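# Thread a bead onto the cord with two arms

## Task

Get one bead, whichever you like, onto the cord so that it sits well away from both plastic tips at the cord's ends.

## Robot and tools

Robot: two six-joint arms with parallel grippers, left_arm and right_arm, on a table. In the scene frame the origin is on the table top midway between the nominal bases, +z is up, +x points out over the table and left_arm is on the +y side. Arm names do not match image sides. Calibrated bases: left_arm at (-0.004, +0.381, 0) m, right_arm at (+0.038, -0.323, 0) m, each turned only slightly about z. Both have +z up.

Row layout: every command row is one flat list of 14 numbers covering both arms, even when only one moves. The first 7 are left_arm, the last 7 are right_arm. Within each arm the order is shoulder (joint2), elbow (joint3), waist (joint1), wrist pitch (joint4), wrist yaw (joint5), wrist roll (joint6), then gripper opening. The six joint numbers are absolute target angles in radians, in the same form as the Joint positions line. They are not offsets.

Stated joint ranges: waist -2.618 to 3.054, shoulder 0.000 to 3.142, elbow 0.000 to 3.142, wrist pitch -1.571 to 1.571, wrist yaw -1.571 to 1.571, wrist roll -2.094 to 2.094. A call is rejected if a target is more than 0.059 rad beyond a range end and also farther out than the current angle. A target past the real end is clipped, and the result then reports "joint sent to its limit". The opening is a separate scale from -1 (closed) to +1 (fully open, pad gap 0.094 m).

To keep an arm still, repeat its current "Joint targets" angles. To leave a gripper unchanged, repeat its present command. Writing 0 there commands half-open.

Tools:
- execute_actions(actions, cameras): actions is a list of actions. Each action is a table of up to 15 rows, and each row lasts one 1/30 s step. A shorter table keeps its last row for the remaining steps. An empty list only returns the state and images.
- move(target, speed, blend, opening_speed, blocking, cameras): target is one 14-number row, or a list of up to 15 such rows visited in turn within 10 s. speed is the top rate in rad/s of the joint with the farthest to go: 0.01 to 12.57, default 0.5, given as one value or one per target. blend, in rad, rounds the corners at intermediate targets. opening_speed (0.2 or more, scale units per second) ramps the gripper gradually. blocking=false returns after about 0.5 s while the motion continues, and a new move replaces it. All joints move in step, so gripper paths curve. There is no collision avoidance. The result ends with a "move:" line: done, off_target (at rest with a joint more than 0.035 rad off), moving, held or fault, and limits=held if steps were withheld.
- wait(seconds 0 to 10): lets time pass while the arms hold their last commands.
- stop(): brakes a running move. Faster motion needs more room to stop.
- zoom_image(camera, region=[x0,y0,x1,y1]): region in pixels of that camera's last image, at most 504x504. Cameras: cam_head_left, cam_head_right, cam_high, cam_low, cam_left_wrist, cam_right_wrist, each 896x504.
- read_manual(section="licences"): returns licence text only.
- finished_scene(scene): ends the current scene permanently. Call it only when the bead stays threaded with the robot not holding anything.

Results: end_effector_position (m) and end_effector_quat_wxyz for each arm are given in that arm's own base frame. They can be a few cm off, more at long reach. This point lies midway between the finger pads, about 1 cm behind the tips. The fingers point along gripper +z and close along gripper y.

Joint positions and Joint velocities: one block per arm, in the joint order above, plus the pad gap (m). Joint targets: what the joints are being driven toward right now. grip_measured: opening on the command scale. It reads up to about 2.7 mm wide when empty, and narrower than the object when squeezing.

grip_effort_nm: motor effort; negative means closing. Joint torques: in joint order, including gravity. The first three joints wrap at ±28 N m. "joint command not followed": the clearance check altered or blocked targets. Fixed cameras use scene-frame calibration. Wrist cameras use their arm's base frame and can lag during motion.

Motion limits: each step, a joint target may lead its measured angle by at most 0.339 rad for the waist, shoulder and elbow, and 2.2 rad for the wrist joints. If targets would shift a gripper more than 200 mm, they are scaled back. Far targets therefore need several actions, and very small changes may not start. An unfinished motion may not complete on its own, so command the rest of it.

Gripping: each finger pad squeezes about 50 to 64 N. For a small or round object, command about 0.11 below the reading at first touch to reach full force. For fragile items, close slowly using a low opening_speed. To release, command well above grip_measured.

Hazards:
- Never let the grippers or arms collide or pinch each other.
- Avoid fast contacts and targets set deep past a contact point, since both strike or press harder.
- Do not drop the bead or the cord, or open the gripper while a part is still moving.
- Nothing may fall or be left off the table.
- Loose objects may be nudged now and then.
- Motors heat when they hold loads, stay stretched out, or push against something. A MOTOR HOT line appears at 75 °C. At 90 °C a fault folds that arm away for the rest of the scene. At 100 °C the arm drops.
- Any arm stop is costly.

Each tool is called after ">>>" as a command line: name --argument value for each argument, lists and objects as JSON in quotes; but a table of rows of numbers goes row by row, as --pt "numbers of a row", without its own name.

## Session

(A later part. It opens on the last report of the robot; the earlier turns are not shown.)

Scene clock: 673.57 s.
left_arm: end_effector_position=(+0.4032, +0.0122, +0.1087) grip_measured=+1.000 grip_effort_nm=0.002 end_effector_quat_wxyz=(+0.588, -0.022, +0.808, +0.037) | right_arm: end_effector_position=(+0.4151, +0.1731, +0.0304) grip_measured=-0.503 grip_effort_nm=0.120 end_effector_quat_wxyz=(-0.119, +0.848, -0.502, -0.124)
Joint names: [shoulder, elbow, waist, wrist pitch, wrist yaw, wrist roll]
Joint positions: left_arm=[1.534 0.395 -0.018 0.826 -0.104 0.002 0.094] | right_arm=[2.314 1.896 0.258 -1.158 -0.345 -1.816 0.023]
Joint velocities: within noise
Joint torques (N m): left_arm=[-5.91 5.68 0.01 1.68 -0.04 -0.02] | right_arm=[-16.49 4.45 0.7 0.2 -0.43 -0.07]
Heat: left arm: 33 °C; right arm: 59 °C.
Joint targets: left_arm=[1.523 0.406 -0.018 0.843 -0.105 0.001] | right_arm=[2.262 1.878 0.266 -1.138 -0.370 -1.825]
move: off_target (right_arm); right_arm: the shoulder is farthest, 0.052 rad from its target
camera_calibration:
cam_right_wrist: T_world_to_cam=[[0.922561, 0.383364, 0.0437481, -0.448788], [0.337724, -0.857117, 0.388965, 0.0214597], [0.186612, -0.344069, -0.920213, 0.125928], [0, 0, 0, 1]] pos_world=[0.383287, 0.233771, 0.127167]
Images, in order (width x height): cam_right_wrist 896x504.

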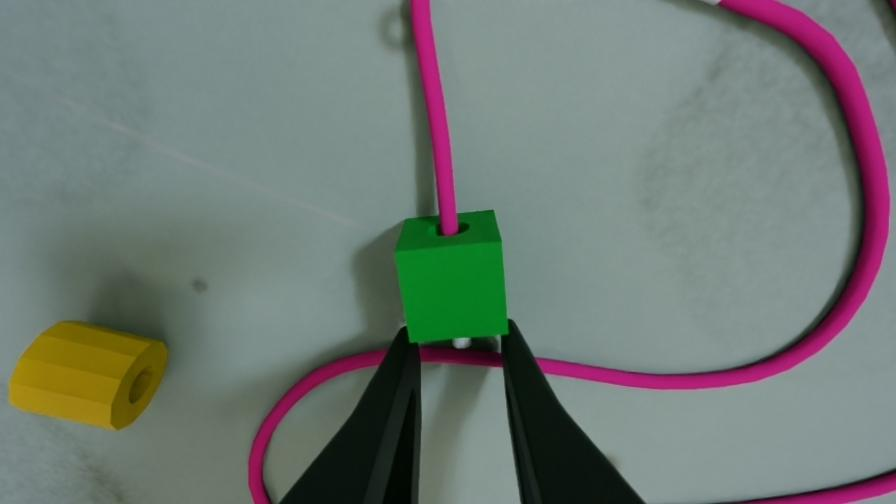

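>>> move --pt "1.523 0.406 -0.018 0.843 -0.105 0.001 1.0 2.262 1.864 0.271 -1.124 -0.37 -1.825 -0.5" --pt "1.523 0.406 -0.018 0.843 -0.105 0.001 1.0 2.262 1.864 0.271 -1.124 -0.37 -1.825 -0.97" --speed 0.06 --opening_speed 0.5 --cameras '["cam_right_wrist"]'

Scene clock: 726.67 s.
left_arm: end_effector_position=(+0.4032, +0.0122, +0.1087) grip_measured=+1.000 grip_effort_nm=0.007 end_effector_quat_wxyz=(+0.588, -0.022, +0.808, +0.037) | right_arm: end_effector_position=(+0.4149, +0.1765, +0.0292) grip_measured=-0.946 grip_effort_nm=-1.013 end_effector_quat_wxyz=(-0.124, +0.850, -0.498, -0.122)
Joint names: [shoulder, elbow, waist, wrist pitch, wrist yaw, wrist roll]
Joint positions: left_arm=[1.534 0.395 -0.018 0.826 -0.104 0.002 0.094] | right_arm=[2.309 1.881 0.264 -1.137 -0.349 -1.816 0.003]
Joint velocities: within noise
Joint torques (N m): left_arm=[-5.91 5.67 0.03 1.68 -0.03 -0.03] | right_arm=[-16.02 4.53 0.55 0.16 -0.39 -0.07]
Heat: left arm: 34 °C; right arm: 59 °C.
Joint targets: left_arm=[1.523 0.406 -0.018 0.843 -0.105 0.001] | right_arm=[2.262 1.864 0.271 -1.124 -0.370 -1.825]
move: off_target (right_arm); target 2's new numbers were sent with right_arm's shoulder 0.047 rad from that target; right_arm: the shoulder is farthest, 0.047 rad from its target
camera_calibration:
cam_right_wrist: T_world_to_cam=[[0.919597, 0.388998, 0.0549803, -0.449933], [0.339584, -0.85743, 0.386648, 0.0242724], [0.197547, -0.33689, -0.920587, 0.120275], [0, 0, 0, 1]] pos_world=[0.381755, 0.236354, 0.126076]
Images, in order (width x height): cam_right_wrist 896x504.

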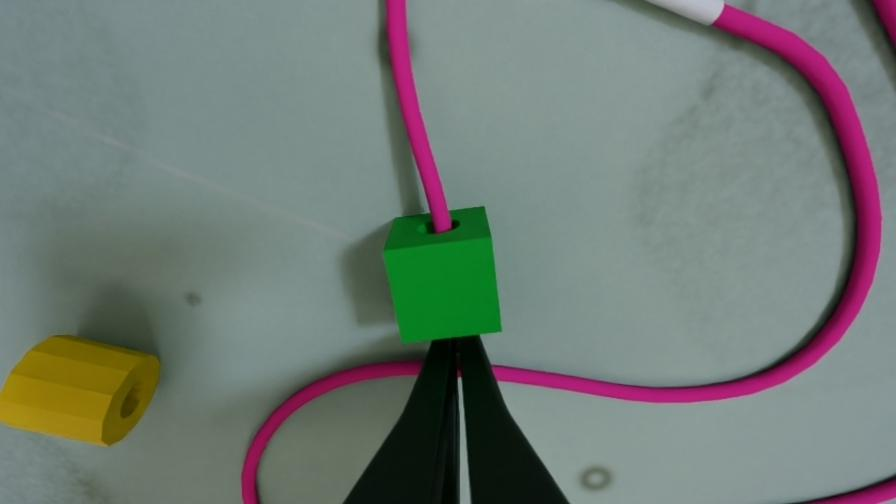

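>>> move --pt "1.523 0.406 -0.018 0.843 -0.105 0.001 1.0 2.262 1.95 0.20 -1.190 -0.37 -1.825 -0.97" --pt "1.523 0.406 -0.018 0.843 -0.105 0.001 1.0 2.262 1.95 -0.09 -1.190 -0.37 -1.825 -0.97" --speed '[0.1, 0.2]' --cameras '["cam_right_wrist", "cam_high"]'

Scene clock: 754.17 s.
left_arm: end_effector_position=(+0.4032, +0.0122, +0.1087) grip_measured=+1.000 grip_effort_nm=0.002 end_effector_quat_wxyz=(+0.588, -0.022, +0.808, +0.037) | right_arm: end_effector_position=(+0.4519, +0.0212, +0.0370) grip_measured=-0.948 grip_effort_nm=-1.057 end_effector_quat_wxyz=(-0.143, +0.748, -0.640, -0.098)
Joint names: [shoulder, elbow, waist, wrist pitch, wrist yaw, wrist roll]
Joint positions: left_arm=[1.534 0.395 -0.018 0.826 -0.104 0.002 0.094] | right_arm=[2.309 1.912 -0.091 -1.168 -0.349 -1.816 0.002]
Joint velocities: within noise
Joint torques (N m): left_arm=[-5.9 5.68 0.02 1.68 -0.04 -0.03] | right_arm=[-16.03 8.76 0.01 -0.2 -0.39 -0.08]
Heat: left arm: 34 °C; right arm: 56 °C.
Joint targets: left_arm=[1.523 0.406 -0.018 0.843 -0.105 0.001] | right_arm=[2.262 1.950 -0.090 -1.190 -0.370 -1.825]
move: off_target (right_arm); right_arm: the shoulder is farthest, 0.047 rad from its target
camera_calibration:
cam_right_wrist: T_world_to_cam=[[0.997419, 0.0453303, 0.0556799, -0.451837], [0.0203171, -0.921995, 0.386668, 0.0212079], [0.0688644, -0.384539, -0.920537, 0.127012], [0, 0, 0, 1]] pos_world=[0.441494, 0.0888765, 0.133877]
Images, in order (width x height): cam_high 896x504, cam_right_wrist 896x504.

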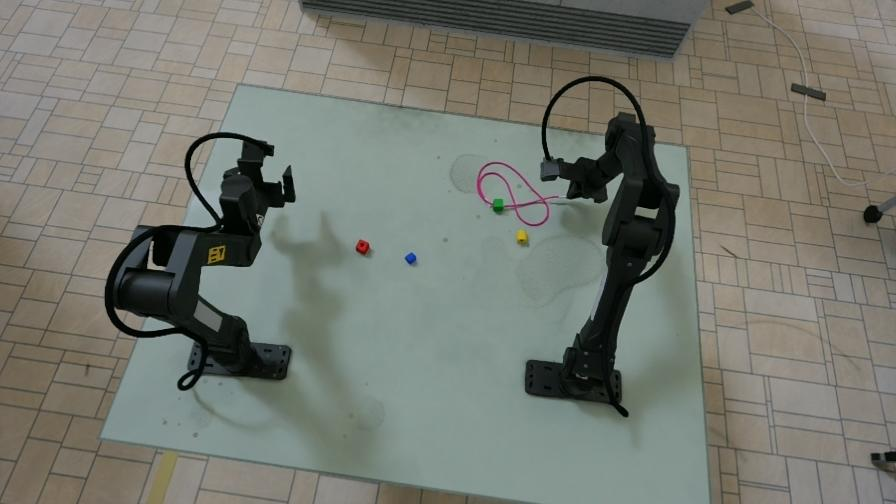

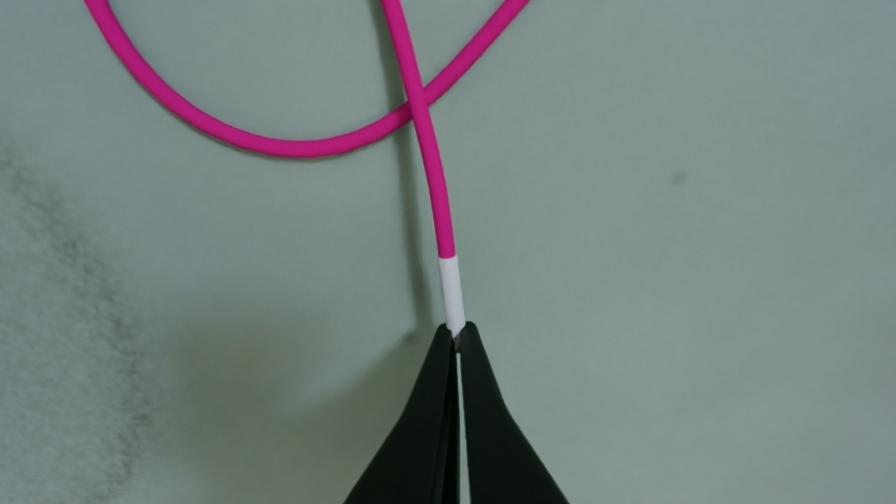

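>>> move --pt "1.523 0.406 -0.018 0.843 -0.105 0.001 1.0 2.262 1.858 -0.09 -1.113 -0.37 -1.825 -0.97" --pt "1.523 0.406 -0.018 0.843 -0.105 0.001 1.0 2.262 1.858 -0.09 -1.113 -0.37 -1.825 -0.5" --pt "1.523 0.406 -0.018 0.843 -0.105 0.001 1.0 2.262 2.16 -0.09 -1.42 -0.30 -1.80 -0.5" --speed '[0.08, 0.1, 0.3]' --opening_speed 0.6 --cameras '["cam_right_wrist", "cam_high", "cam_head_right"]'

>>> zoom_image --camera "cam_high" --region '[460, 140, 600, 260]'

Scene clock: 775.47 s.
left_arm: end_effector_position=(+0.4032, +0.0122, +0.1087) grip_measured=+1.000 grip_effort_nm=0.002 end_effector_quat_wxyz=(+0.588, -0.022, +0.808, +0.037) | right_arm: end_effector_position=(+0.4498, +0.0113, +0.0870) grip_measured=-0.503 grip_effort_nm=0.125 end_effector_quat_wxyz=(-0.114, +0.746, -0.650, -0.088)
Joint names: [shoulder, elbow, waist, wrist pitch, wrist yaw, wrist roll]
Joint positions: left_arm=[1.534 0.395 -0.018 0.826 -0.104 0.002 0.094] | right_arm=[2.309 2.125 -0.091 -1.396 -0.29 -1.801 0.023]
Joint velocities: within noise
Joint torques (N m): left_arm=[-5.91 5.67 0.05 1.68 -0.04 -0.02] | right_arm=[-16.05 8.55 0.02 -0.24 -0.27 0.02]
Heat: left arm: 34 °C; right arm: 56 °C.
Joint targets: left_arm=[1.523 0.406 -0.018 0.843 -0.105 0.001] | right_arm=[2.262 2.160 -0.090 -1.420 -0.300 -1.800]
move: off_target (right_arm); target 2's new numbers were sent with right_arm's shoulder 0.047 rad from that target; right_arm: the shoulder is farthest, 0.047 rad from its target
camera_calibration:
cam_right_wrist: T_world_to_cam=[[0.999056, 0.0336412, 0.0274708, -0.450252], [0.018202, -0.898576, 0.438441, -0.0110268], [0.0394343, -0.437527, -0.89834, 0.181277], [0, 0, 0, 1]] pos_world=[0.44288, 0.0845521, 0.180051]
Images, in order (width x height): cam_head_right 896x504, cam_high 896x504, cam_right_wrist 896x504.

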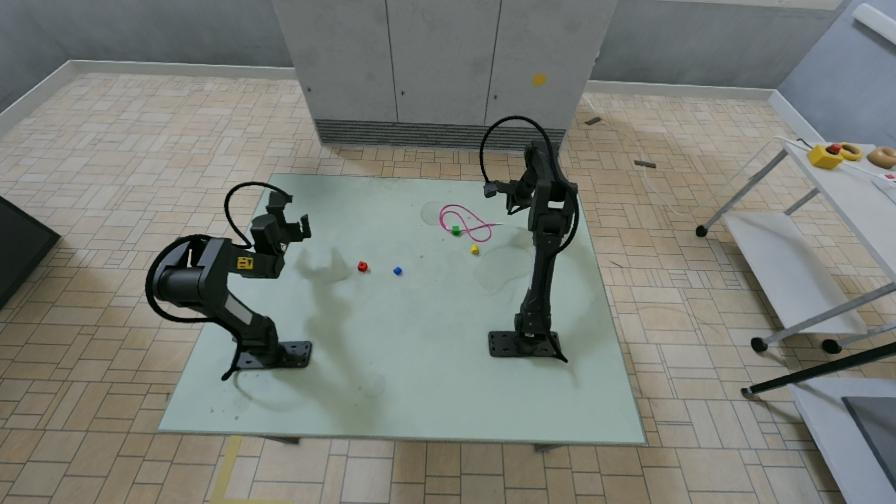

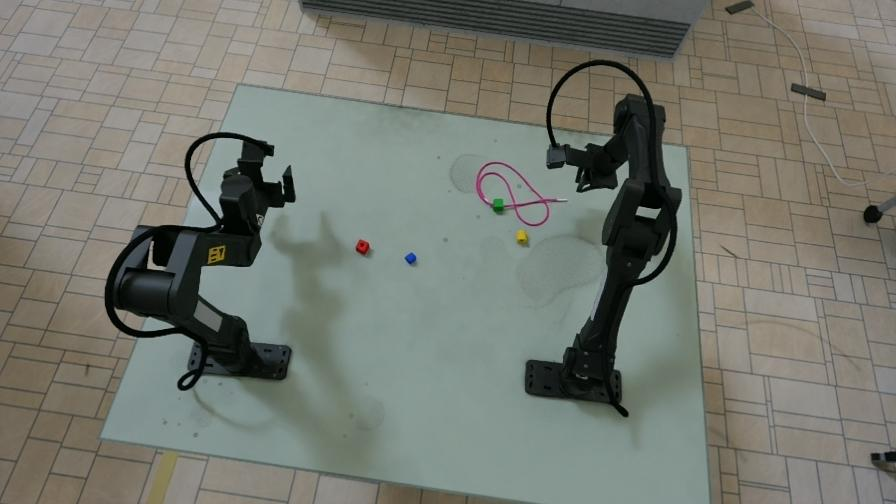

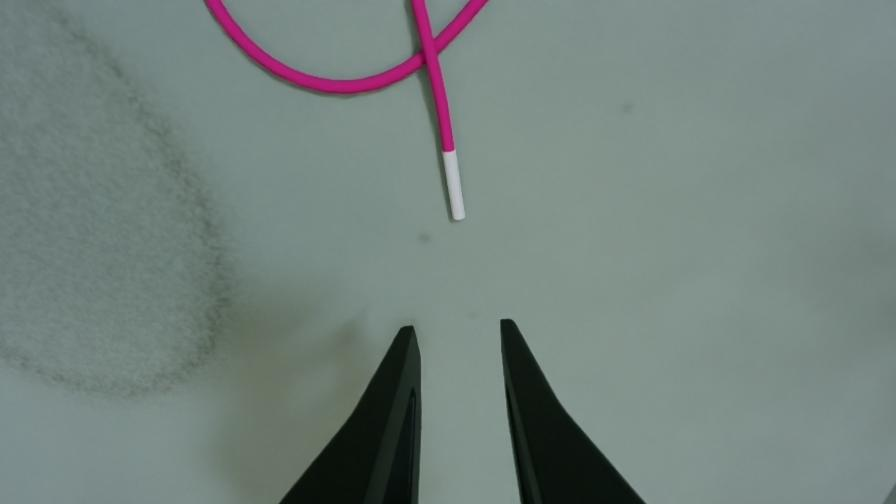

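Scaled by 3.600 from the camera's 896x504 image, which has a finer 1280x720 frame.

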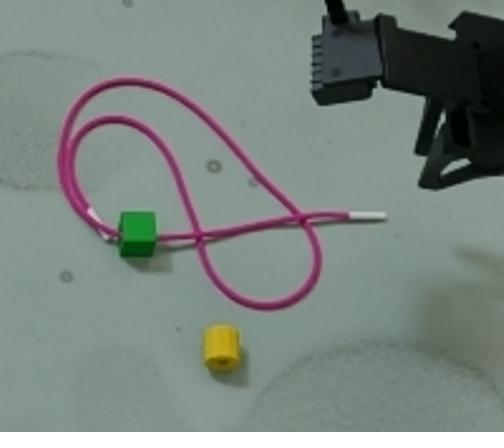

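>>> zoom_image --camera "cam_high" --region '[470, 180, 520, 220]'

>>> zoom_image --camera "cam_head_right" --region '[430, 195, 500, 250]'

Scaled by 10.080 from the camera's 896x504 image, which has a finer 1280x720 frame.

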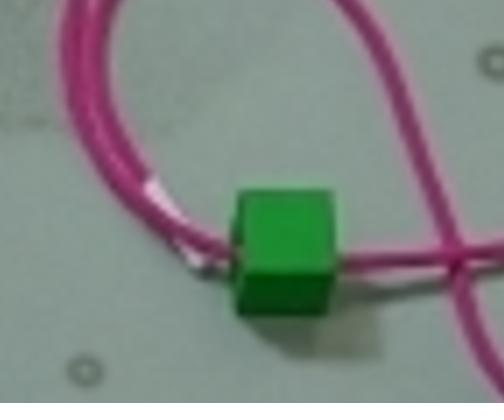

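Scaled by 7.200 from the camera's 896x504 image, which has a finer 1280x720 frame.

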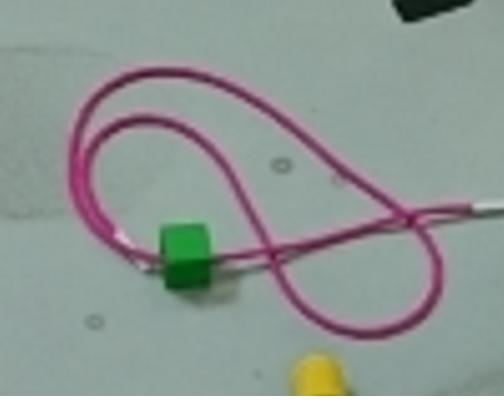

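>>> finished_scene --scene 2

The scene is finished: the task was done.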